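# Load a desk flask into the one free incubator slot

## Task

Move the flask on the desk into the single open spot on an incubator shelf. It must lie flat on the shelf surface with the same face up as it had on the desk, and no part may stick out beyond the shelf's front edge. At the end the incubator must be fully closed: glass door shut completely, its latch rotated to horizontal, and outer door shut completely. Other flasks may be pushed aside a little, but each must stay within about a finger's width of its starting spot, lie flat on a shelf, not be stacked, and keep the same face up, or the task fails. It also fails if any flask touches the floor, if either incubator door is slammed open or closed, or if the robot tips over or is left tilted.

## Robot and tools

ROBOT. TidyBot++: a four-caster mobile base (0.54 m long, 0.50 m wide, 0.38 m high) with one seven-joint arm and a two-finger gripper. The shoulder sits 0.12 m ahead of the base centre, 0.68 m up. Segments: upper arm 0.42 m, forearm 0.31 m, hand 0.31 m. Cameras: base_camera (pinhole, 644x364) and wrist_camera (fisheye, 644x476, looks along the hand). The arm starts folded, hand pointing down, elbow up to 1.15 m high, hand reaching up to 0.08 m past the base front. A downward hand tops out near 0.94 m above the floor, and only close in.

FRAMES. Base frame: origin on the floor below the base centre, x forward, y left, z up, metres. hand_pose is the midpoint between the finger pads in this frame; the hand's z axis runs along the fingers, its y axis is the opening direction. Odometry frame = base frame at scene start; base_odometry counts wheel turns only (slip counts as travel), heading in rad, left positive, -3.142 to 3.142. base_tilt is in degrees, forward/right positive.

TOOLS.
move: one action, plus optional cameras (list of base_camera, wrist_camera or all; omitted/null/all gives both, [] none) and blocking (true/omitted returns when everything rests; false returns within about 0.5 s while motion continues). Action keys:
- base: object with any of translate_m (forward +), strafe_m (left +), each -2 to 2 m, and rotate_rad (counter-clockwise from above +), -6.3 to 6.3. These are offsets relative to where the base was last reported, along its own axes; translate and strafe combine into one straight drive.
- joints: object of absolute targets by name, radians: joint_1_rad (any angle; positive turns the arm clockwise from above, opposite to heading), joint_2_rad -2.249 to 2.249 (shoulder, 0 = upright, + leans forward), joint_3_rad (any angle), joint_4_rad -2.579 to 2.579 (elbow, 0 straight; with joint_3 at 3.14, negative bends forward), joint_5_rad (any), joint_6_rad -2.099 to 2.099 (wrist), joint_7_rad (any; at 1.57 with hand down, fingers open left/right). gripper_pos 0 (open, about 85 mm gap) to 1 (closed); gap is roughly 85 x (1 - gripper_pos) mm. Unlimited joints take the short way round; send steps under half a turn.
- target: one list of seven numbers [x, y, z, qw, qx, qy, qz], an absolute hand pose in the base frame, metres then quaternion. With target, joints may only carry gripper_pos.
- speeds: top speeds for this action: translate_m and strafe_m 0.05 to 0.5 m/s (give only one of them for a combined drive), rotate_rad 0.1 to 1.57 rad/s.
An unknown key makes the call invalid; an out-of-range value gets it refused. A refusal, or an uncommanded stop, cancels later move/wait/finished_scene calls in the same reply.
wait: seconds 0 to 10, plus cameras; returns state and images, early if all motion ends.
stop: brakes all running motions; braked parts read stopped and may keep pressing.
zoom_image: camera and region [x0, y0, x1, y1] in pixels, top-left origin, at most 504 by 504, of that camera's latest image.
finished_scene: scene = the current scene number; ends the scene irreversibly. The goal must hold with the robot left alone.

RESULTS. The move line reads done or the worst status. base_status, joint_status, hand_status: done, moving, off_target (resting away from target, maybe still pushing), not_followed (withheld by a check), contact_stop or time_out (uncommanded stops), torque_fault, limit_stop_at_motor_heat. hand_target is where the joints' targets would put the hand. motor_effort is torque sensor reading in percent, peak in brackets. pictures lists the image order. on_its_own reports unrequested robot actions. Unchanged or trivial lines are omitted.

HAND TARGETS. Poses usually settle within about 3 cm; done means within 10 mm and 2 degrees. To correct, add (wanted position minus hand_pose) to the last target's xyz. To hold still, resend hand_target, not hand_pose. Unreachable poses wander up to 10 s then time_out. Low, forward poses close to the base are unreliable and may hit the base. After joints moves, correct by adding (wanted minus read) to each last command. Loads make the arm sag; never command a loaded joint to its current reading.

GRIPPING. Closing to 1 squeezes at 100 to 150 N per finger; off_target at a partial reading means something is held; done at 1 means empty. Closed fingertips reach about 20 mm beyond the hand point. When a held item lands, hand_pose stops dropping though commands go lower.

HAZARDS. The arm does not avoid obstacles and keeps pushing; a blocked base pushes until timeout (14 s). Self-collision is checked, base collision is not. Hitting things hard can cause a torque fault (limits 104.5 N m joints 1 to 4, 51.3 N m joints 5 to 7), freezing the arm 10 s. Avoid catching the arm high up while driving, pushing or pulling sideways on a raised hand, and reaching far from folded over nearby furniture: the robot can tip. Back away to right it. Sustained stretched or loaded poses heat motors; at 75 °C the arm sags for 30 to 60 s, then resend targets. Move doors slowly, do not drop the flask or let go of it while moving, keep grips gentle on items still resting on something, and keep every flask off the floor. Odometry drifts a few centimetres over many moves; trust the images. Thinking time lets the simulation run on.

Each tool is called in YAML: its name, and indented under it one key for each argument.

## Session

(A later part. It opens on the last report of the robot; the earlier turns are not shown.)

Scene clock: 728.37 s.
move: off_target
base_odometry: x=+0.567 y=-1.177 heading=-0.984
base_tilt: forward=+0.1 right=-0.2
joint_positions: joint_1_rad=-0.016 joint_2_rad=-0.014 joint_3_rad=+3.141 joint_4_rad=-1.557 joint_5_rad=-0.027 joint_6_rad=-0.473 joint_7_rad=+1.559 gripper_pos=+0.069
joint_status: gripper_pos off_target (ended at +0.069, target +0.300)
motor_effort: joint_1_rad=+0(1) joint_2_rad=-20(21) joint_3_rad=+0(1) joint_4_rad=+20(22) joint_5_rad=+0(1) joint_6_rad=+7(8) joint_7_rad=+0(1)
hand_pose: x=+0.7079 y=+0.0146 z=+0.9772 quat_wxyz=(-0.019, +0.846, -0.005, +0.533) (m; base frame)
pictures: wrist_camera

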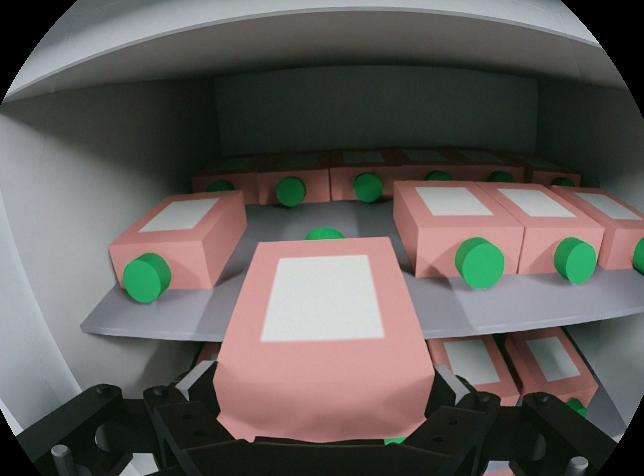

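move:
  joints: {"joint_4_rad": -1.49, "joint_6_rad": -0.53, "gripper_pos": 0.3}
  cameras: []

move:
  joints: {"joint_7_rad": 1.615}
  cameras: ["wrist_camera"]

zoom_image:
  camera: "wrist_camera"
  region: [70, 80, 570, 460]

Scene clock: 761.80 s.
move: off_target
joint_status: gripper_pos off_target (ended at +0.069, target +0.300); the others done
motor_effort: joint_1_rad=+0(1) joint_2_rad=-22(23) joint_3_rad=-1(1) joint_4_rad=+23(23) joint_5_rad=+0(0) joint_6_rad=+9(10) joint_7_rad=+0(1)
pictures: none

Scene clock: 762.27 s.
move: done
base_odometry: x=+0.567 y=-1.177 heading=-0.984
base_tilt: forward=+0.0 right=-0.3
joint_positions: joint_1_rad=-0.016 joint_2_rad=-0.013 joint_3_rad=+3.141 joint_4_rad=-1.510 joint_5_rad=-0.027 joint_6_rad=-0.503 joint_7_rad=+1.583 gripper_pos=+0.069
joint_status: all done
motor_effort: joint_1_rad=-1(1) joint_2_rad=-22(22) joint_3_rad=+0(1) joint_4_rad=+22(23) joint_5_rad=+0(0) joint_6_rad=+9(9) joint_7_rad=+1(1)
hand_pose: x=+0.7098 y=+0.0148 z=+0.9965 quat_wxyz=(-0.013, +0.841, +0.005, +0.540) (m; base frame)
pictures: wrist_camera

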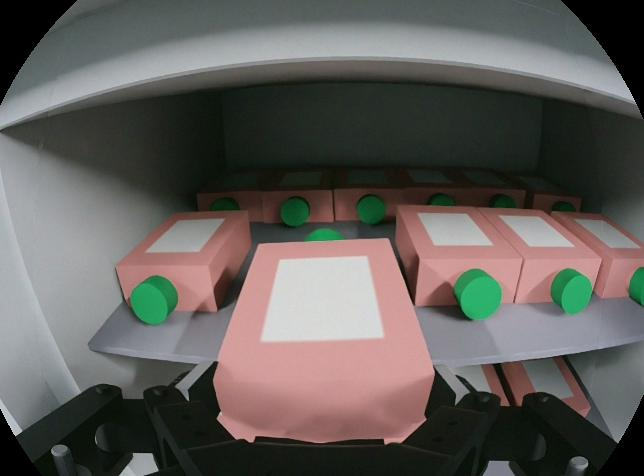

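Scaled by 1.008.

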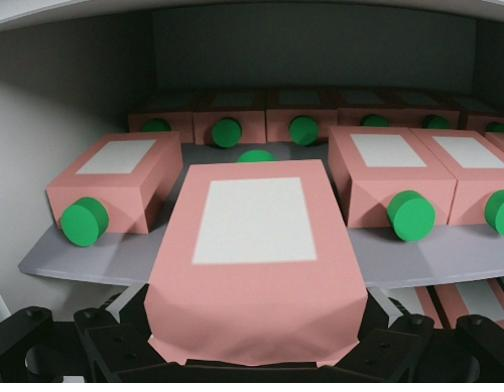

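move:
  base: {"translate_m": 0.07}
  speeds: {"translate_m": 0.1}
  cameras: ["wrist_camera"]

zoom_image:
  camera: "wrist_camera"
  region: [70, 80, 570, 460]

Scene clock: 777.67 s.
move: done
base_odometry: x=+0.606 y=-1.236 heading=-0.983
base_tilt: forward=+0.0 right=-0.4
base_status: done
joint_positions: joint_1_rad=-0.016 joint_2_rad=-0.009 joint_3_rad=+3.141 joint_4_rad=-1.510 joint_5_rad=-0.027 joint_6_rad=-0.503 joint_7_rad=+1.583 gripper_pos=+0.069
motor_effort: joint_1_rad=+0(2) joint_2_rad=-22(25) joint_3_rad=+0(2) joint_4_rad=+22(24) joint_5_rad=+0(1) joint_6_rad=+9(10) joint_7_rad=+1(1)
hand_pose: x=+0.7113 y=+0.0149 z=+0.9939 quat_wxyz=(-0.013, +0.843, +0.005, +0.539) (m; base frame)
pictures: wrist_camera

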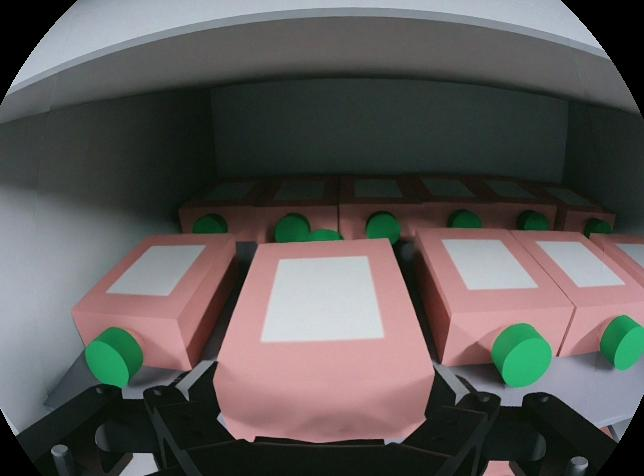

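Scaled by 1.008.

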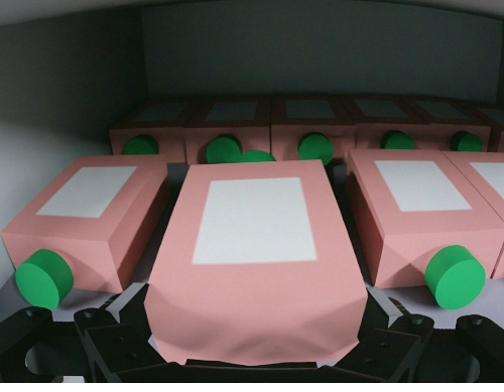

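move:
  joints: {"joint_4_rad": -1.53, "joint_6_rad": -0.485}
  cameras: []

move:
  joints: {"joint_4_rad": -1.55, "joint_6_rad": -0.465}
  cameras: ["wrist_camera"]

Scene clock: 787.13 s.
move: done
joint_status: all done
motor_effort: joint_1_rad=+0(1) joint_2_rad=-22(23) joint_3_rad=-1(1) joint_4_rad=+22(24) joint_5_rad=+0(1) joint_6_rad=+9(10) joint_7_rad=+0(1)
pictures: none

Scene clock: 787.70 s.
move: done
base_odometry: x=+0.606 y=-1.236 heading=-0.983
base_tilt: forward=+0.0 right=-0.3
joint_positions: joint_1_rad=-0.016 joint_2_rad=-0.010 joint_3_rad=+3.141 joint_4_rad=-1.541 joint_5_rad=-0.027 joint_6_rad=-0.491 joint_7_rad=+1.583 gripper_pos=+0.069
joint_status: all done
motor_effort: joint_1_rad=+0(1) joint_2_rad=-21(22) joint_3_rad=-1(1) joint_4_rad=+22(23) joint_5_rad=+0(0) joint_6_rad=+8(10) joint_7_rad=+1(1)
hand_pose: x=+0.7089 y=+0.0147 z=+0.9791 quat_wxyz=(-0.013, +0.847, +0.005, +0.531) (m; base frame)
pictures: wrist_camera

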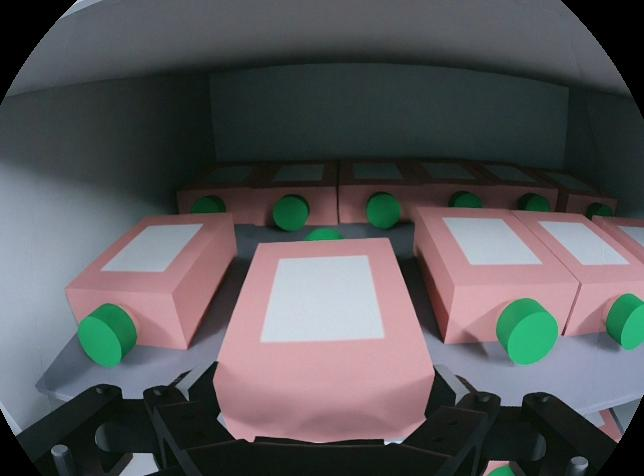

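move:
  joints: {"joint_4_rad": -1.565, "joint_6_rad": -0.44}
  cameras: ["wrist_camera"]

Scene clock: 791.80 s.
move: done
base_odometry: x=+0.606 y=-1.236 heading=-0.983
base_tilt: forward=+0.1 right=-0.3
joint_positions: joint_1_rad=-0.016 joint_2_rad=-0.010 joint_3_rad=+3.141 joint_4_rad=-1.551 joint_5_rad=-0.027 joint_6_rad=-0.472 joint_7_rad=+1.583 gripper_pos=+0.069
joint_status: all done
motor_effort: joint_1_rad=+0(1) joint_2_rad=-20(21) joint_3_rad=-1(1) joint_4_rad=+20(22) joint_5_rad=+0(1) joint_6_rad=+8(8) joint_7_rad=+0(1)
hand_pose: x=+0.7101 y=+0.0146 z=+0.9784 quat_wxyz=(-0.013, +0.845, +0.005, +0.534) (m; base frame)
pictures: wrist_camera

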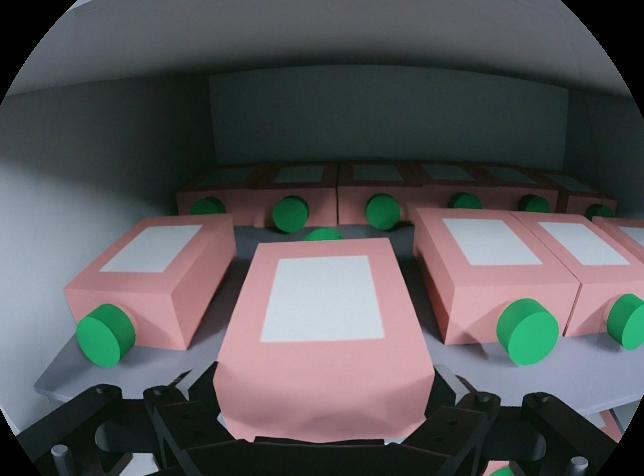

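move:
  joints: {"gripper_pos": 0.0}
  cameras: ["wrist_camera"]

move:
  base: {"translate_m": -0.015}
  speeds: {"translate_m": 0.06}
  cameras: ["wrist_camera"]

zoom_image:
  camera: "wrist_camera"
  region: [140, 220, 500, 460]

Scene clock: 798.57 s.
move: done
joint_status: all done
motor_effort: joint_1_rad=-1(1) joint_2_rad=-21(22) joint_3_rad=-1(1) joint_4_rad=+22(22) joint_5_rad=+0(0) joint_6_rad=+8(9) joint_7_rad=+0(1)
pictures: wrist_camera

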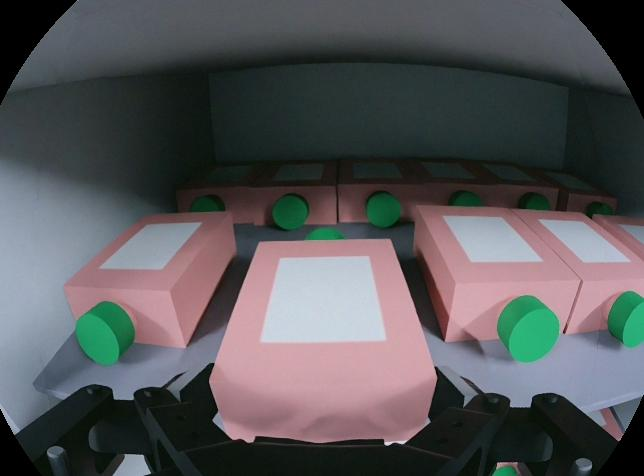

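Scene clock: 799.27 s.
move: done
base_odometry: x=+0.597 y=-1.223 heading=-0.983
base_tilt: forward=+0.0 right=-0.4
base_status: done
joint_positions: joint_1_rad=-0.016 joint_2_rad=-0.014 joint_3_rad=+3.141 joint_4_rad=-1.555 joint_5_rad=-0.027 joint_6_rad=-0.472 joint_7_rad=+1.583 gripper_pos=+0.000
motor_effort: joint_1_rad=+0(1) joint_2_rad=-21(24) joint_3_rad=+0(2) joint_4_rad=+21(22) joint_5_rad=+0(0) joint_6_rad=+8(9) joint_7_rad=+1(1)
hand_pose: x=+0.7084 y=+0.0146 z=+0.9787 quat_wxyz=(-0.013, +0.845, +0.005, +0.535) (m; base frame)
pictures: wrist_camera

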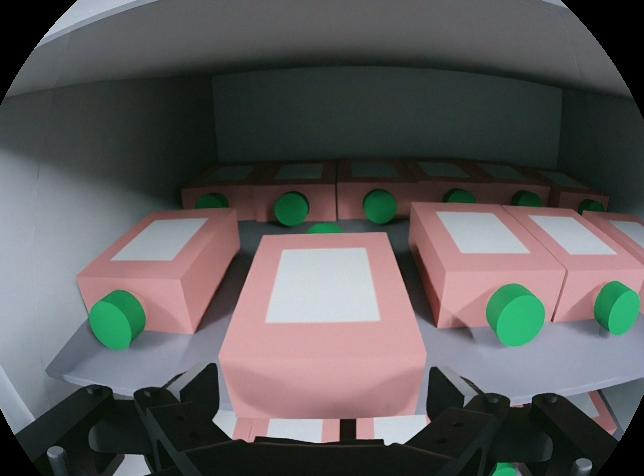

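Scaled by 1.400.

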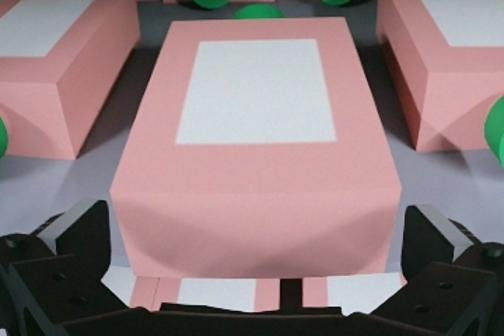

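move:
  base: {"translate_m": -0.05}
  speeds: {"translate_m": 0.06}
  cameras: ["wrist_camera"]

zoom_image:
  camera: "wrist_camera"
  region: [140, 120, 560, 440]

Scene clock: 805.10 s.
move: done
base_odometry: x=+0.570 y=-1.181 heading=-0.984
base_tilt: forward=+0.1 right=-0.3
base_status: done
joint_positions: joint_1_rad=-0.016 joint_2_rad=-0.015 joint_3_rad=+3.141 joint_4_rad=-1.555 joint_5_rad=-0.027 joint_6_rad=-0.472 joint_7_rad=+1.583 gripper_pos=+0.000
motor_effort: joint_1_rad=+0(1) joint_2_rad=-21(24) joint_3_rad=-1(2) joint_4_rad=+22(22) joint_5_rad=+0(1) joint_6_rad=+8(8) joint_7_rad=+1(1)
hand_pose: x=+0.7083 y=+0.0146 z=+0.9788 quat_wxyz=(-0.013, +0.845, +0.005, +0.535) (m; base frame)
pictures: wrist_camera

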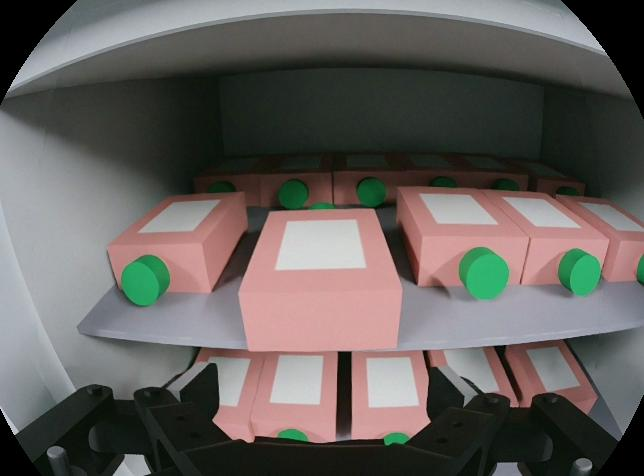

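Scaled by 1.200.

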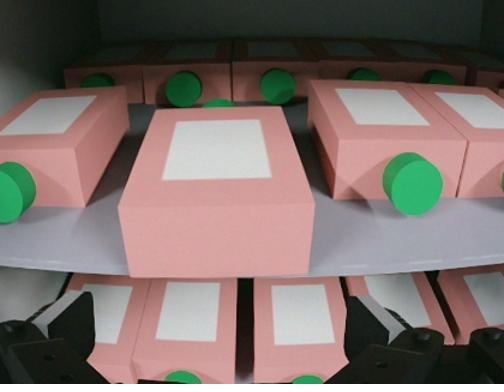

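move:
  joints: {"gripper_pos": 1.0, "joint_4_rad": -1.515}
  cameras: []

move:
  base: {"translate_m": 0.03}
  speeds: {"translate_m": 0.06}
  cameras: ["wrist_camera"]

zoom_image:
  camera: "wrist_camera"
  region: [140, 120, 560, 440]

Scene clock: 819.77 s.
move: done
joint_status: all done
motor_effort: joint_1_rad=+0(1) joint_2_rad=-21(22) joint_3_rad=-1(2) joint_4_rad=+21(23) joint_5_rad=+1(1) joint_6_rad=+8(9) joint_7_rad=+1(1)
pictures: none

Scene clock: 820.73 s.
move: done
base_odometry: x=+0.586 y=-1.206 heading=-0.983
base_tilt: forward=+0.0 right=-0.3
base_status: done
joint_positions: joint_1_rad=-0.016 joint_2_rad=-0.013 joint_3_rad=+3.141 joint_4_rad=-1.524 joint_5_rad=-0.027 joint_6_rad=-0.472 joint_7_rad=+1.583 gripper_pos=+0.999
motor_effort: joint_1_rad=+0(1) joint_2_rad=-20(25) joint_3_rad=-1(2) joint_4_rad=+22(23) joint_5_rad=+0(1) joint_6_rad=+8(9) joint_7_rad=+0(1)
hand_pose: x=+0.7122 y=+0.0146 z=+0.9966 quat_wxyz=(-0.013, +0.837, +0.005, +0.547) (m; base frame)
pictures: wrist_camera

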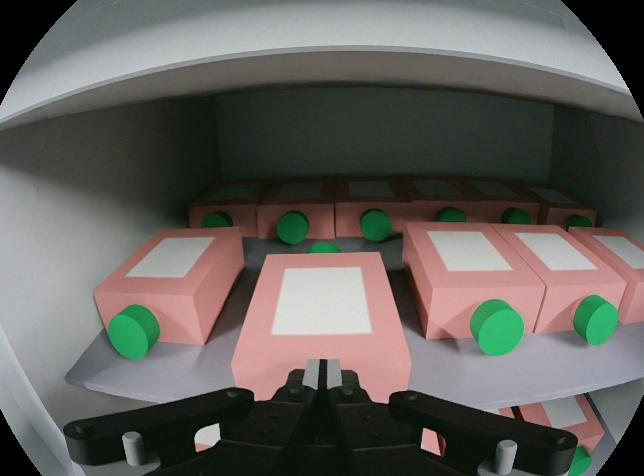

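Scaled by 1.200.

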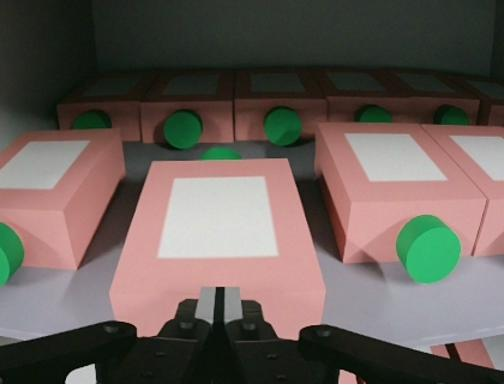

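move:
  joints: {"joint_4_rad": -1.535}
  cameras: []

move:
  base: {"translate_m": 0.03}
  speeds: {"translate_m": 0.06}
  cameras: ["wrist_camera"]

zoom_image:
  camera: "wrist_camera"
  region: [140, 120, 560, 440]

Scene clock: 830.80 s.
move: done
joint_status: all done
motor_effort: joint_1_rad=+0(1) joint_2_rad=-21(22) joint_3_rad=+0(2) joint_4_rad=+22(22) joint_5_rad=+0(1) joint_6_rad=+8(9) joint_7_rad=+1(1)
pictures: none

Scene clock: 831.77 s.
move: done
base_odometry: x=+0.603 y=-1.231 heading=-0.983
base_tilt: forward=+0.1 right=-0.3
base_status: done
joint_positions: joint_1_rad=-0.016 joint_2_rad=-0.014 joint_3_rad=+3.141 joint_4_rad=-1.532 joint_5_rad=-0.027 joint_6_rad=-0.472 joint_7_rad=+1.583 gripper_pos=+0.999
motor_effort: joint_1_rad=+0(2) joint_2_rad=-21(24) joint_3_rad=-1(2) joint_4_rad=+22(23) joint_5_rad=+0(1) joint_6_rad=+8(9) joint_7_rad=+1(1)
hand_pose: x=+0.7111 y=+0.0146 z=+0.9922 quat_wxyz=(-0.013, +0.839, +0.005, +0.544) (m; base frame)
pictures: wrist_camera

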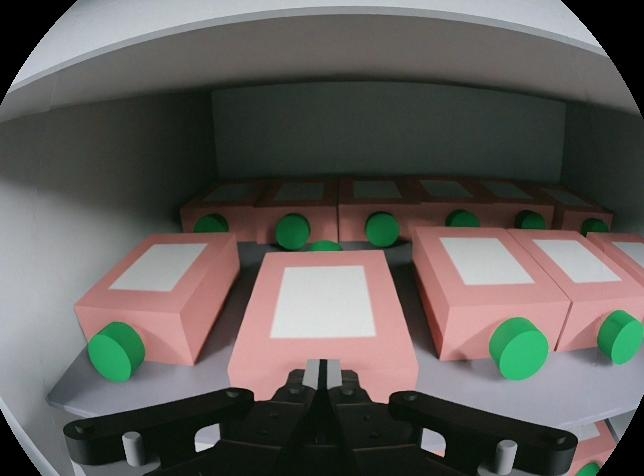

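Scaled by 1.200.

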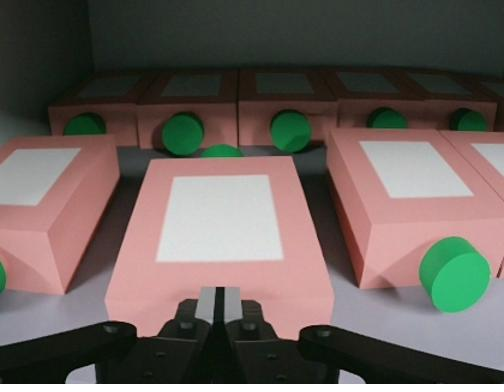

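move:
  base: {"translate_m": 0.02}
  speeds: {"translate_m": 0.05}
  cameras: ["wrist_camera"]

zoom_image:
  camera: "wrist_camera"
  region: [140, 120, 560, 440]

Scene clock: 837.23 s.
move: done
base_odometry: x=+0.614 y=-1.248 heading=-0.983
base_tilt: forward=+0.1 right=-0.4
base_status: done
joint_positions: joint_1_rad=-0.016 joint_2_rad=-0.015 joint_3_rad=+3.141 joint_4_rad=-1.532 joint_5_rad=-0.027 joint_6_rad=-0.472 joint_7_rad=+1.583 gripper_pos=+0.999
motor_effort: joint_1_rad=+0(1) joint_2_rad=-21(24) joint_3_rad=+0(2) joint_4_rad=+21(23) joint_5_rad=+0(1) joint_6_rad=+8(9) joint_7_rad=+0(1)
hand_pose: x=+0.7109 y=+0.0146 z=+0.9927 quat_wxyz=(-0.013, +0.839, +0.005, +0.545) (m; base frame)
pictures: wrist_camera

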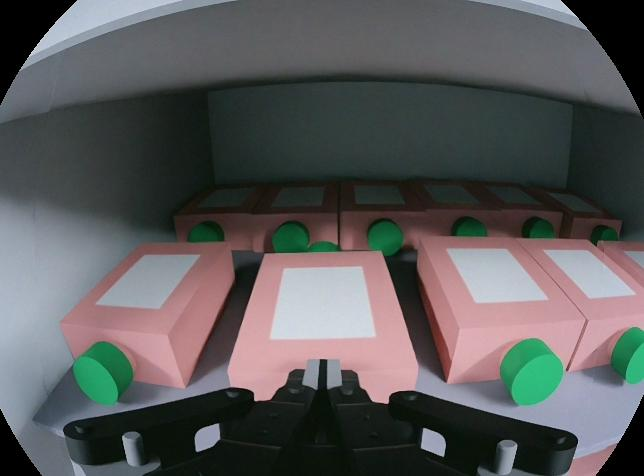

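Scaled by 1.200.

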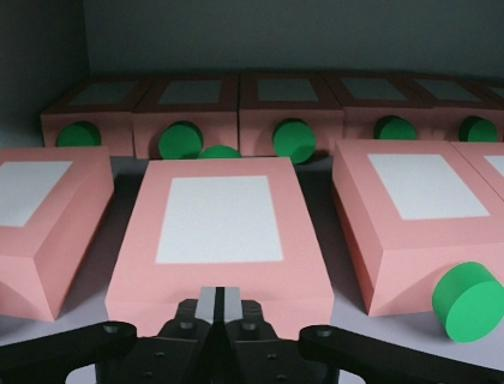

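move:
  base: {"translate_m": -0.1}
  speeds: {"translate_m": 0.15}
  cameras: ["wrist_camera"]

zoom_image:
  camera: "wrist_camera"
  region: [100, 140, 580, 440]

Scene clock: 846.80 s.
move: done
base_odometry: x=+0.559 y=-1.164 heading=-0.983
base_tilt: forward=+0.0 right=-0.3
base_status: done
joint_positions: joint_1_rad=-0.016 joint_2_rad=-0.017 joint_3_rad=+3.141 joint_4_rad=-1.532 joint_5_rad=-0.027 joint_6_rad=-0.472 joint_7_rad=+1.583 gripper_pos=+0.999
motor_effort: joint_1_rad=-1(1) joint_2_rad=-21(24) joint_3_rad=+0(2) joint_4_rad=+22(23) joint_5_rad=+0(1) joint_6_rad=+8(9) joint_7_rad=+0(1)
hand_pose: x=+0.7101 y=+0.0146 z=+0.9941 quat_wxyz=(-0.013, +0.838, +0.005, +0.546) (m; base frame)
pictures: wrist_camera

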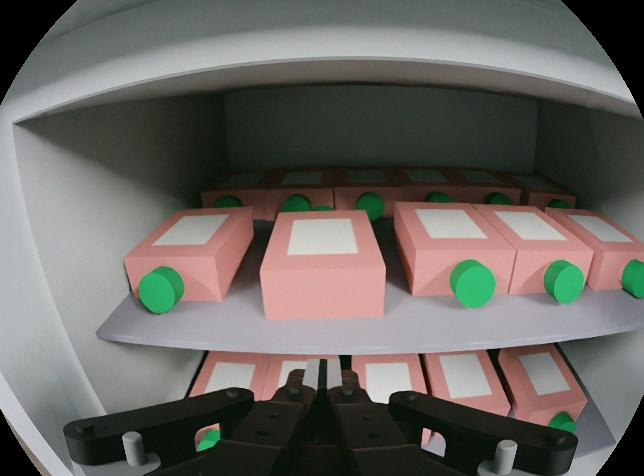

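Scaled by 1.050.

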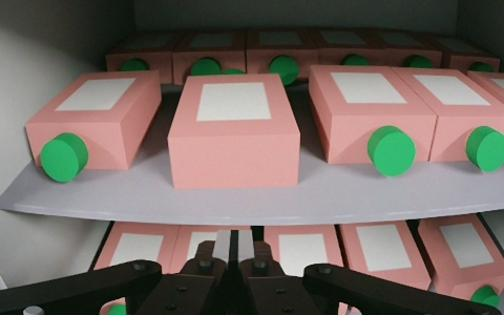

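move:
  base: {"translate_m": -0.75}
  speeds: {"translate_m": 0.3}
  joints: {"joint_6_rad": -0.25, "gripper_pos": 0.0}

zoom_image:
  camera: "wrist_camera"
  region: [300, 80, 620, 400]

Scene clock: 857.60 s.
move: done
base_odometry: x=+0.143 y=-0.540 heading=-0.983
base_tilt: forward=+0.1 right=-0.3
base_status: done
joint_positions: joint_1_rad=-0.016 joint_2_rad=-0.016 joint_3_rad=+3.141 joint_4_rad=-1.533 joint_5_rad=-0.027 joint_6_rad=-0.275 joint_7_rad=+1.583 gripper_pos=+0.000
joint_status: all done
motor_effort: joint_1_rad=+0(2) joint_2_rad=-21(25) joint_3_rad=+0(2) joint_4_rad=+22(24) joint_5_rad=+0(1) joint_6_rad=+9(10) joint_7_rad=+0(1)
hand_pose: x=+0.7298 y=+0.0134 z=+1.0512 quat_wxyz=(-0.012, +0.781, +0.003, +0.625) (m; base frame)
pictures: base_camera, wrist_camera

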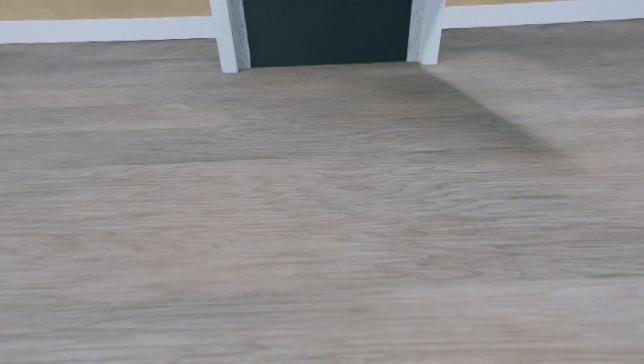

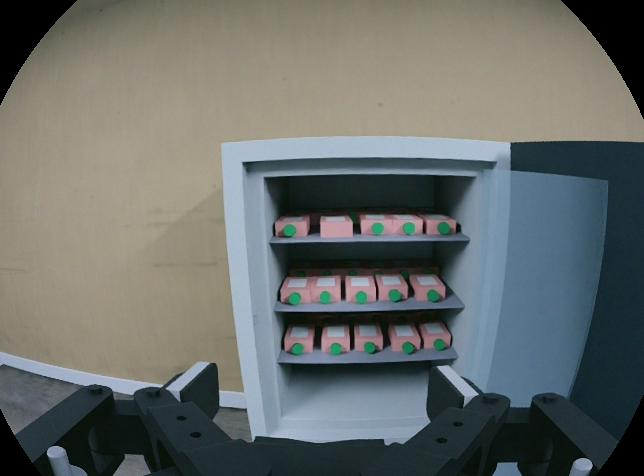

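Scaled by 1.575.

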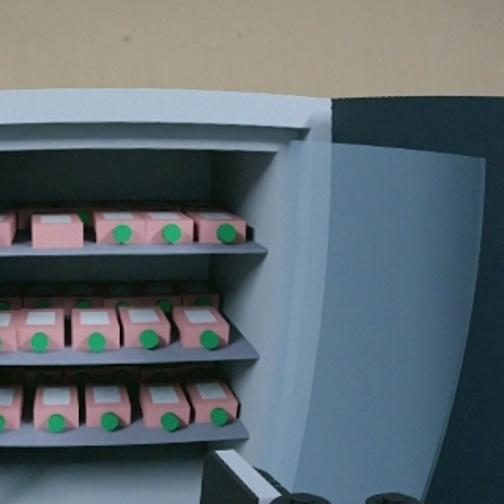

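move:
  joints: {"joint_1_rad": 0.55}
  cameras: ["wrist_camera"]

zoom_image:
  camera: "wrist_camera"
  region: [60, 80, 560, 440]

Scene clock: 863.73 s.
move: done
base_odometry: x=+0.143 y=-0.540 heading=-0.983
base_tilt: forward=+0.0 right=-0.3
joint_positions: joint_1_rad=+0.538 joint_2_rad=-0.016 joint_3_rad=+3.141 joint_4_rad=-1.533 joint_5_rad=-0.027 joint_6_rad=-0.275 joint_7_rad=+1.583 gripper_pos=+0.000
joint_status: all done
motor_effort: joint_1_rad=+0(3) joint_2_rad=-21(22) joint_3_rad=-1(3) joint_4_rad=+22(23) joint_5_rad=+0(1) joint_6_rad=+9(9) joint_7_rad=+1(1)
hand_pose: x=+0.6456 y=-0.3098 z=+1.0512 quat_wxyz=(+0.159, +0.752, -0.210, +0.604) (m; base frame)
pictures: wrist_camera

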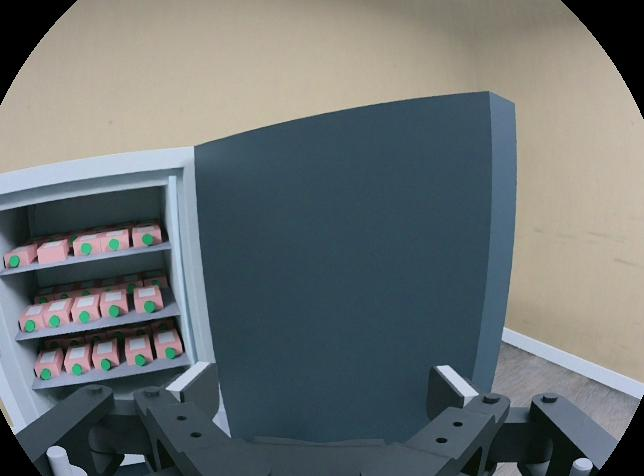

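Scaled by 1.008.

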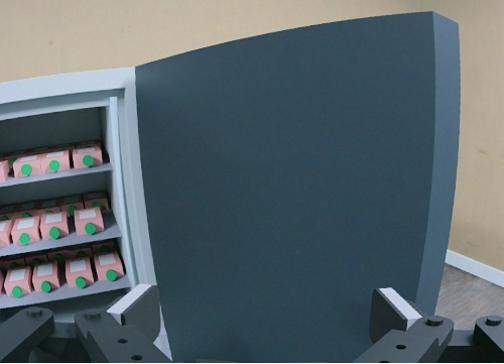

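move:
  base: {"translate_m": -0.4, "strafe_m": -0.25}
  joints: {"joint_1_rad": 0.25}

zoom_image:
  camera: "wrist_camera"
  region: [150, 130, 530, 430]

Scene clock: 896.37 s.
move: done
base_odometry: x=-0.287 y=-0.346 heading=-0.984
base_tilt: forward=+0.1 right=-0.3
base_status: done
joint_positions: joint_1_rad=+0.260 joint_2_rad=-0.019 joint_3_rad=+3.140 joint_4_rad=-1.533 joint_5_rad=-0.027 joint_6_rad=-0.275 joint_7_rad=+1.583 gripper_pos=+0.000
joint_status: all done
motor_effort: joint_1_rad=-1(3) joint_2_rad=-21(23) joint_3_rad=-1(2) joint_4_rad=+22(23) joint_5_rad=+0(1) joint_6_rad=+9(9) joint_7_rad=+0(1)
hand_pose: x=+0.7094 y=-0.1524 z=+1.0530 quat_wxyz=(+0.074, +0.773, -0.104, +0.622) (m; base frame)
pictures: base_camera, wrist_camera

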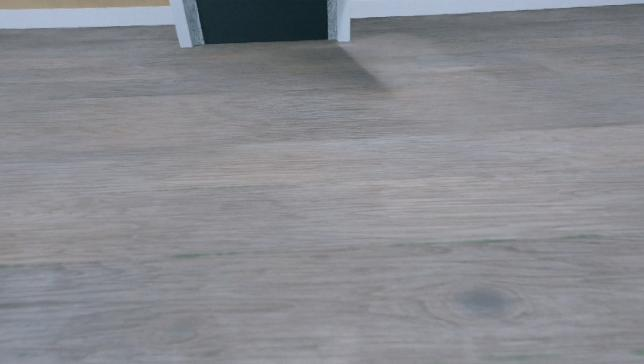

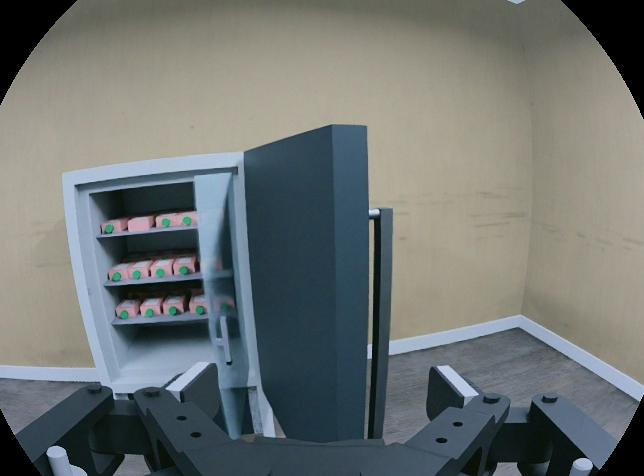

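Scaled by 1.326.

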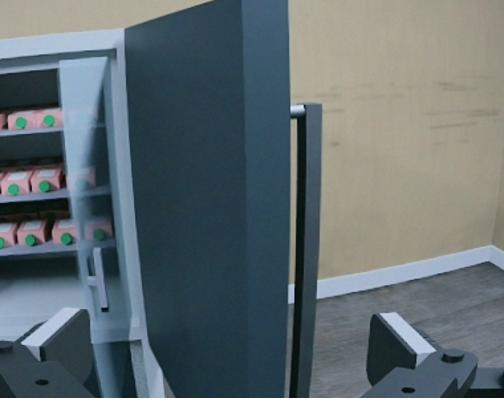

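move:
  base: {"strafe_m": -0.15}
  joints: {"joint_1_rad": -0.015, "joint_7_rad": 0.012, "gripper_pos": 1.0, "joint_4_rad": -1.62, "joint_6_rad": -0.2}
  cameras: []

move:
  base: {"translate_m": 0.4}
  speeds: {"translate_m": 0.3}

Scene clock: 983.27 s.
move: done
base_status: done
joint_status: all done
motor_effort: joint_1_rad=+0(3) joint_2_rad=-21(22) joint_3_rad=-1(3) joint_4_rad=+22(23) joint_5_rad=+0(1) joint_6_rad=+9(10) joint_7_rad=+1(2)
pictures: none

Scene clock: 985.47 s.
move: done
base_odometry: x=-0.191 y=-0.762 heading=-0.984
base_tilt: forward=+0.0 right=-0.3
base_status: done
joint_positions: joint_1_rad=-0.005 joint_2_rad=-0.012 joint_3_rad=+3.144 joint_4_rad=-1.610 joint_5_rad=-0.027 joint_6_rad=-0.247 joint_7_rad=+0.090 gripper_pos=+0.999
motor_effort: joint_1_rad=+0(1) joint_2_rad=-21(25) joint_3_rad=-1(2) joint_4_rad=+22(23) joint_5_rad=+1(1) joint_6_rad=+9(9) joint_7_rad=+1(1)
hand_pose: x=+0.7279 y=+0.0053 z=+1.0100 quat_wxyz=(-0.416, +0.583, -0.543, +0.438) (m; base frame)
pictures: base_camera, wrist_camera

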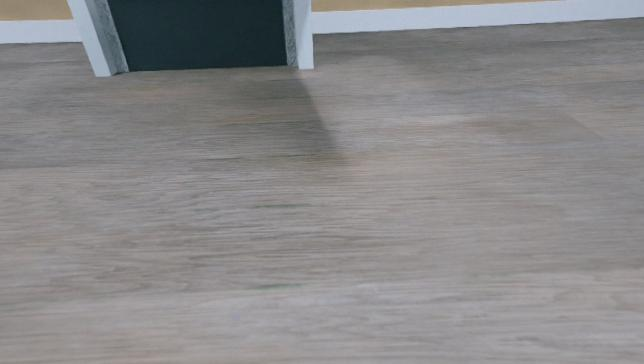

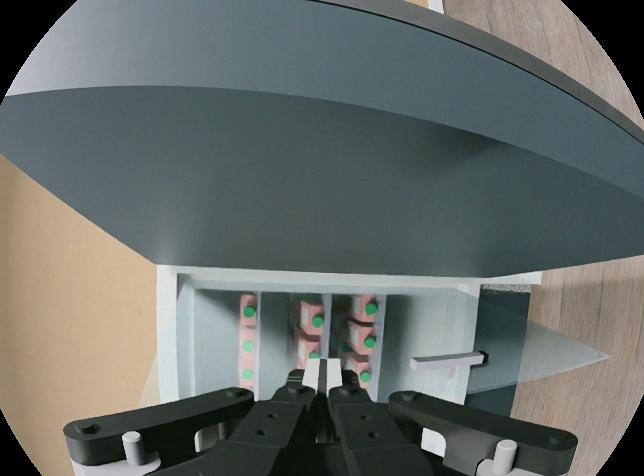

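move:
  base: {"translate_m": 0.2}
  speeds: {"translate_m": 0.2}
  cameras: ["wrist_camera"]

Scene clock: 1002.67 s.
move: done
base_odometry: x=-0.080 y=-0.929 heading=-0.984
base_tilt: forward=+0.0 right=-0.3
base_status: done
joint_positions: joint_1_rad=-0.005 joint_2_rad=-0.012 joint_3_rad=+3.144 joint_4_rad=-1.611 joint_5_rad=-0.027 joint_6_rad=-0.246 joint_7_rad=+0.090 gripper_pos=+0.999
motor_effort: joint_1_rad=+0(1) joint_2_rad=-22(25) joint_3_rad=-1(2) joint_4_rad=+22(23) joint_5_rad=+0(1) joint_6_rad=+9(9) joint_7_rad=+1(1)
hand_pose: x=+0.7281 y=+0.0053 z=+1.0094 quat_wxyz=(-0.416, +0.583, -0.543, +0.438) (m; base frame)
pictures: wrist_camera

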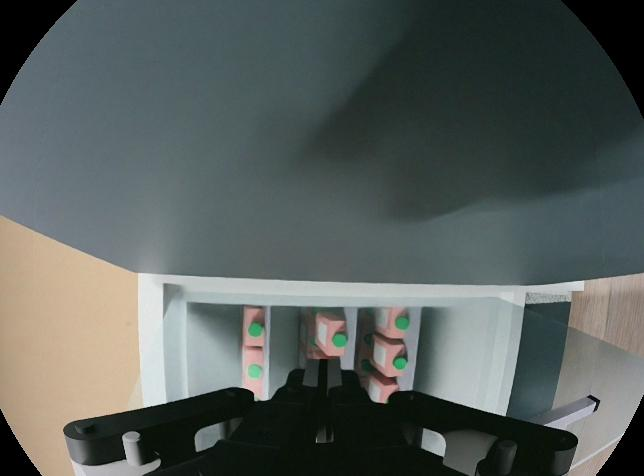

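move:
  base: {"translate_m": 0.1}
  speeds: {"translate_m": 0.1}
  cameras: ["wrist_camera"]

Scene clock: 1013.20 s.
move: done
base_odometry: x=-0.025 y=-1.012 heading=-0.984
base_tilt: forward=+0.0 right=-0.4
base_status: done
joint_positions: joint_1_rad=-0.005 joint_2_rad=-0.012 joint_3_rad=+3.144 joint_4_rad=-1.611 joint_5_rad=-0.027 joint_6_rad=-0.245 joint_7_rad=+0.090 gripper_pos=+0.999
motor_effort: joint_1_rad=+1(2) joint_2_rad=-21(25) joint_3_rad=-1(2) joint_4_rad=+22(23) joint_5_rad=+0(1) joint_6_rad=+9(9) joint_7_rad=+0(1)
hand_pose: x=+0.7279 y=+0.0053 z=+1.0096 quat_wxyz=(-0.416, +0.583, -0.543, +0.438) (m; base frame)
pictures: wrist_camera

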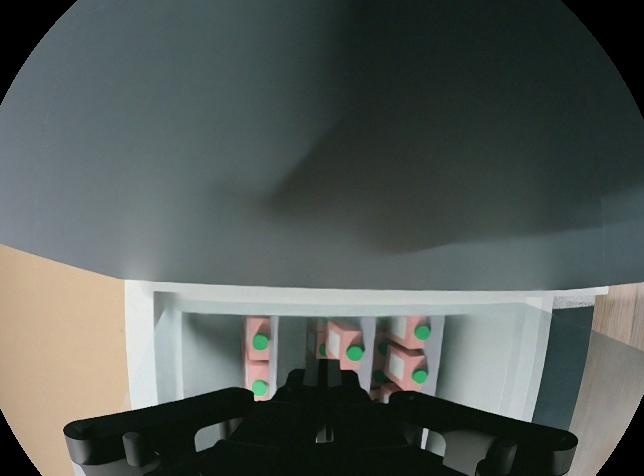

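move:
  base: {"strafe_m": 0.08}
  speeds: {"strafe_m": 0.06}
  cameras: ["wrist_camera"]

Scene clock: 1018.43 s.
move: done
base_odometry: x=+0.042 y=-0.968 heading=-0.984
base_tilt: forward=+0.0 right=-0.3
base_status: done
joint_positions: joint_1_rad=-0.008 joint_2_rad=-0.012 joint_3_rad=+3.144 joint_4_rad=-1.611 joint_5_rad=-0.027 joint_6_rad=-0.245 joint_7_rad=+0.090 gripper_pos=+0.999
motor_effort: joint_1_rad=+0(3) joint_2_rad=-21(22) joint_3_rad=-1(3) joint_4_rad=+22(22) joint_5_rad=+0(1) joint_6_rad=+9(9) joint_7_rad=+0(1)
hand_pose: x=+0.7279 y=+0.0071 z=+1.0096 quat_wxyz=(-0.417, +0.584, -0.542, +0.438) (m; base frame)
pictures: wrist_camera

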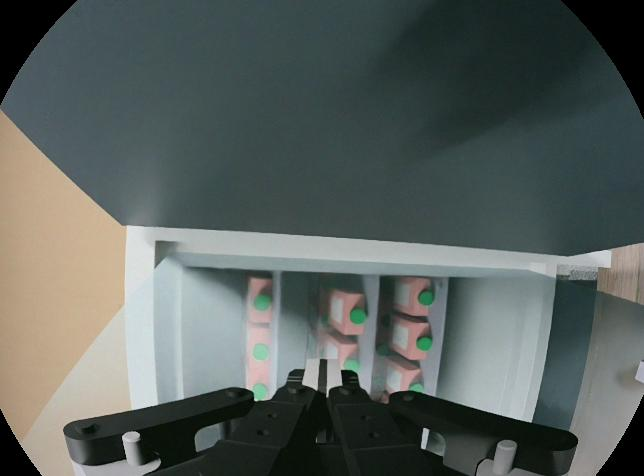

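move:
  base: {"translate_m": 0.054, "strafe_m": 0.103}
  speeds: {"translate_m": 0.07}
  cameras: ["wrist_camera"]

Scene clock: 1030.63 s.
move: done
base_odometry: x=+0.158 y=-0.956 heading=-0.984
base_tilt: forward=+0.0 right=-0.3
base_status: done
joint_positions: joint_1_rad=-0.010 joint_2_rad=-0.012 joint_3_rad=+3.144 joint_4_rad=-1.611 joint_5_rad=-0.027 joint_6_rad=-0.245 joint_7_rad=+0.089 gripper_pos=+0.999
motor_effort: joint_1_rad=+0(4) joint_2_rad=-22(23) joint_3_rad=-1(6) joint_4_rad=+22(23) joint_5_rad=+0(1) joint_6_rad=+9(9) joint_7_rad=+1(1)
hand_pose: x=+0.7278 y=+0.0077 z=+1.0098 quat_wxyz=(-0.417, +0.584, -0.542, +0.437) (m; base frame)
pictures: wrist_camera

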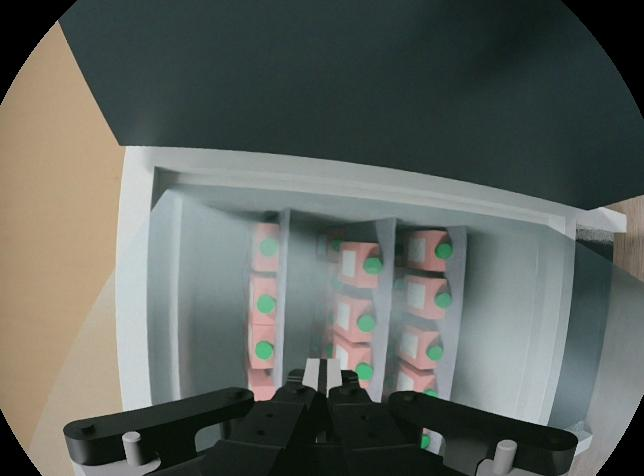

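move:
  base: {"translate_m": 0.093, "strafe_m": 0.116}
  speeds: {"translate_m": 0.07}
  cameras: ["wrist_camera"]

Scene clock: 1037.50 s.
move: done
base_odometry: x=+0.306 y=-0.969 heading=-0.984
base_tilt: forward=+0.0 right=-0.3
base_status: done
joint_positions: joint_1_rad=-0.010 joint_2_rad=-0.013 joint_3_rad=+3.144 joint_4_rad=-1.612 joint_5_rad=-0.027 joint_6_rad=-0.245 joint_7_rad=+0.089 gripper_pos=+0.999
motor_effort: joint_1_rad=+0(5) joint_2_rad=-21(23) joint_3_rad=-1(5) joint_4_rad=+22(23) joint_5_rad=+0(1) joint_6_rad=+9(10) joint_7_rad=+1(1)
hand_pose: x=+0.7276 y=+0.0078 z=+1.0099 quat_wxyz=(-0.417, +0.584, -0.542, +0.437) (m; base frame)
pictures: wrist_camera

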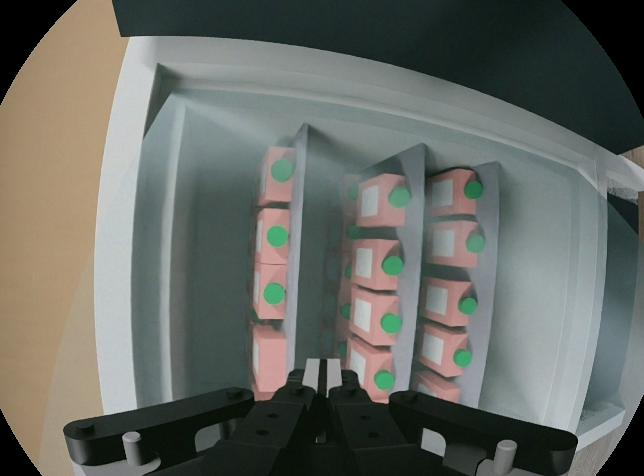

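move:
  base: {"translate_m": 0.127, "strafe_m": 0.079}
  speeds: {"translate_m": 0.07}
  cameras: ["wrist_camera"]

move:
  base: {"translate_m": 0.08, "strafe_m": 0.02}
  speeds: {"translate_m": 0.05}
  cameras: ["wrist_camera"]

Scene clock: 1051.17 s.
move: done
base_status: done
motor_effort: joint_1_rad=+0(5) joint_2_rad=-21(23) joint_3_rad=-1(4) joint_4_rad=+22(23) joint_5_rad=+0(1) joint_6_rad=+9(9) joint_7_rad=+1(1)
pictures: wrist_camera

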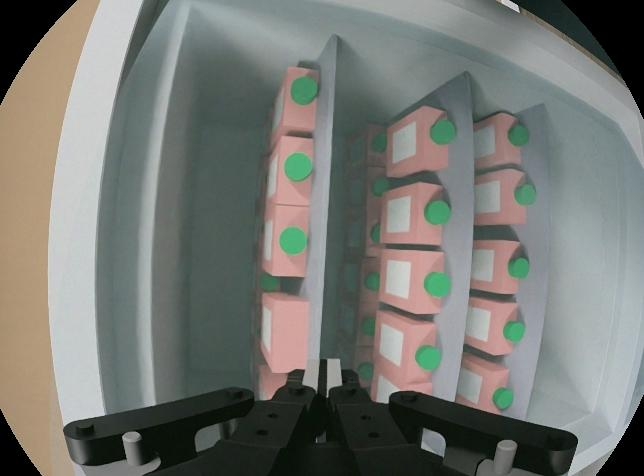

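Scene clock: 1053.27 s.
move: done
base_odometry: x=+0.503 y=-1.086 heading=-0.984
base_tilt: forward=+0.1 right=-0.3
base_status: done
joint_positions: joint_1_rad=-0.010 joint_2_rad=-0.015 joint_3_rad=+3.145 joint_4_rad=-1.613 joint_5_rad=-0.027 joint_6_rad=-0.244 joint_7_rad=+0.089 gripper_pos=+0.999
motor_effort: joint_1_rad=-1(1) joint_2_rad=-22(25) joint_3_rad=-1(2) joint_4_rad=+21(23) joint_5_rad=+0(1) joint_6_rad=+8(11) joint_7_rad=+1(1)
hand_pose: x=+0.7269 y=+0.0076 z=+1.0105 quat_wxyz=(-0.417, +0.584, -0.541, +0.438) (m; base frame)
pictures: wrist_camera

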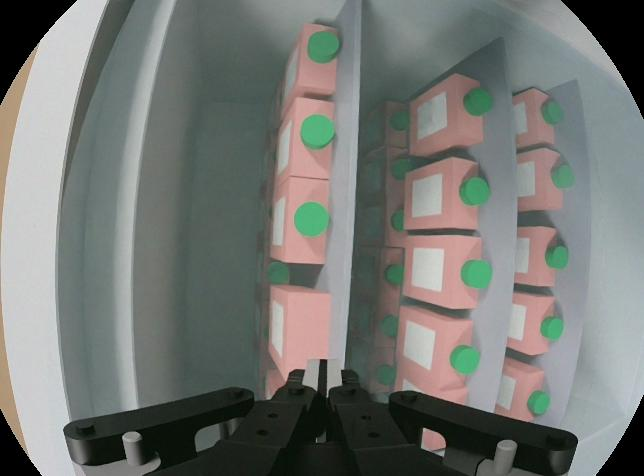

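move:
  base: {"translate_m": 0.03}
  speeds: {"translate_m": 0.05}
  cameras: ["wrist_camera"]

move:
  base: {"translate_m": 0.02}
  speeds: {"translate_m": 0.05}
  cameras: ["wrist_camera"]

Scene clock: 1063.27 s.
move: done
base_status: done
motor_effort: joint_1_rad=+0(2) joint_2_rad=-21(25) joint_3_rad=-1(2) joint_4_rad=+22(23) joint_5_rad=+0(1) joint_6_rad=+9(10) joint_7_rad=+1(1)
pictures: wrist_camera

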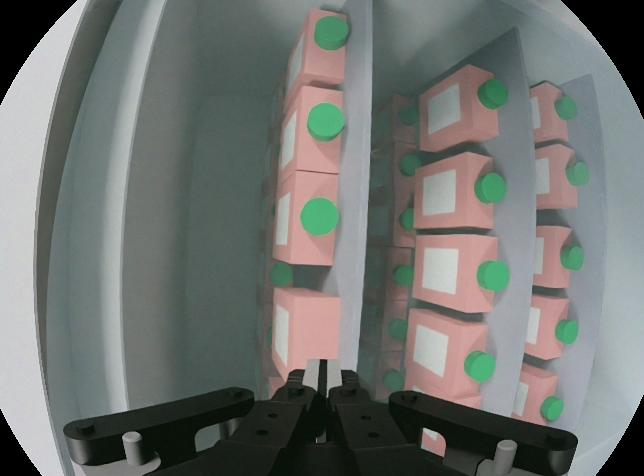

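Scene clock: 1064.13 s.
move: done
base_odometry: x=+0.532 y=-1.128 heading=-0.983
base_tilt: forward=+0.1 right=-0.3
base_status: done
joint_positions: joint_1_rad=-0.010 joint_2_rad=-0.014 joint_3_rad=+3.145 joint_4_rad=-1.614 joint_5_rad=-0.027 joint_6_rad=-0.243 joint_7_rad=+0.089 gripper_pos=+0.999
motor_effort: joint_1_rad=+0(1) joint_2_rad=-21(24) joint_3_rad=-1(2) joint_4_rad=+22(23) joint_5_rad=+1(1) joint_6_rad=+9(10) joint_7_rad=+1(1)
hand_pose: x=+0.7272 y=+0.0076 z=+1.0094 quat_wxyz=(-0.417, +0.584, -0.542, +0.437) (m; base frame)
pictures: wrist_camera

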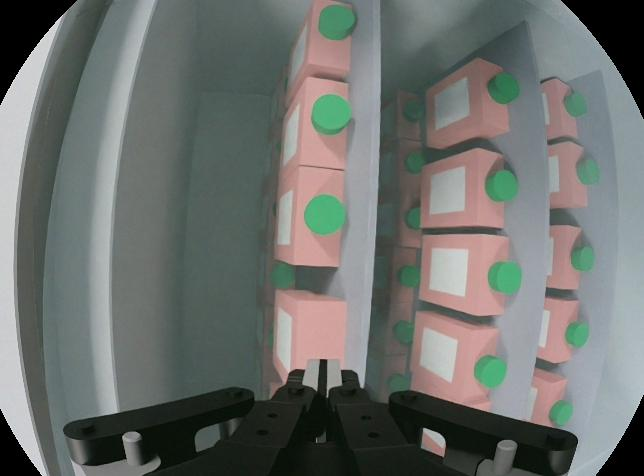

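move:
  base: {"translate_m": 0.02}
  speeds: {"translate_m": 0.05}
  cameras: []

move:
  base: {"translate_m": 0.02}
  speeds: {"translate_m": 0.05}
  cameras: ["wrist_camera"]

Scene clock: 1071.17 s.
move: done
base_status: done
motor_effort: joint_1_rad=-1(1) joint_2_rad=-21(24) joint_3_rad=+0(1) joint_4_rad=+22(24) joint_5_rad=+1(1) joint_6_rad=+9(11) joint_7_rad=+0(1)
pictures: none

Scene clock: 1072.03 s.
move: done
base_odometry: x=+0.554 y=-1.161 heading=-0.983
base_tilt: forward=+0.0 right=-0.3
base_status: done
joint_positions: joint_1_rad=-0.010 joint_2_rad=-0.012 joint_3_rad=+3.145 joint_4_rad=-1.615 joint_5_rad=-0.027 joint_6_rad=-0.242 joint_7_rad=+0.089 gripper_pos=+0.999
motor_effort: joint_1_rad=-1(2) joint_2_rad=-22(24) joint_3_rad=-1(2) joint_4_rad=+22(24) joint_5_rad=+1(1) joint_6_rad=+9(11) joint_7_rad=+0(1)
hand_pose: x=+0.7279 y=+0.0077 z=+1.0080 quat_wxyz=(-0.417, +0.585, -0.542, +0.437) (m; base frame)
pictures: wrist_camera

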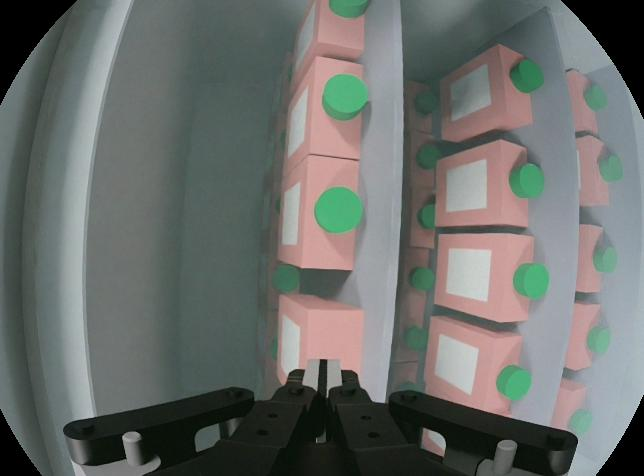

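move:
  base: {"translate_m": 0.015}
  speeds: {"translate_m": 0.05}
  cameras: []

move:
  base: {"translate_m": 0.01}
  speeds: {"translate_m": 0.05}
  cameras: ["wrist_camera"]

Scene clock: 1079.63 s.
move: done
base_status: done
motor_effort: joint_1_rad=+0(2) joint_2_rad=-21(25) joint_3_rad=-1(2) joint_4_rad=+22(23) joint_5_rad=+0(1) joint_6_rad=+9(10) joint_7_rad=+1(1)
pictures: none

Scene clock: 1080.33 s.
move: done
base_odometry: x=+0.568 y=-1.182 heading=-0.983
base_tilt: forward=+0.0 right=-0.4
base_status: done
joint_positions: joint_1_rad=-0.010 joint_2_rad=-0.033 joint_3_rad=+3.145 joint_4_rad=-1.633 joint_5_rad=-0.027 joint_6_rad=-0.242 joint_7_rad=+0.089 gripper_pos=+0.999
motor_effort: joint_1_rad=+1(2) joint_2_rad=-17(21) joint_3_rad=+0(1) joint_4_rad=+24(28) joint_5_rad=+0(1) joint_6_rad=+12(16) joint_7_rad=+1(1)
hand_pose: x=+0.7194 y=+0.0077 z=+1.0098 quat_wxyz=(-0.418, +0.584, -0.541, +0.438) (m; base frame)
pictures: wrist_camera

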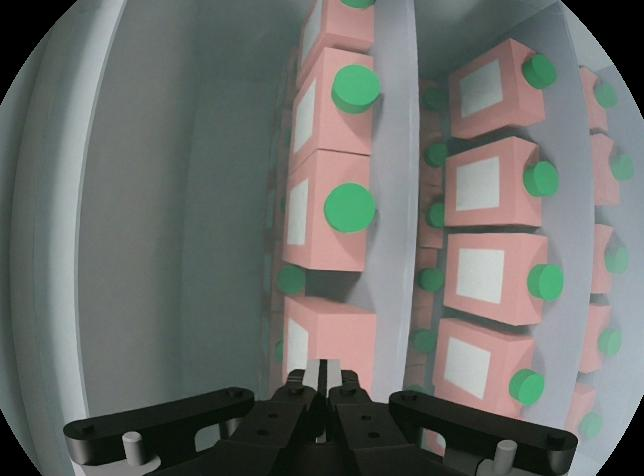

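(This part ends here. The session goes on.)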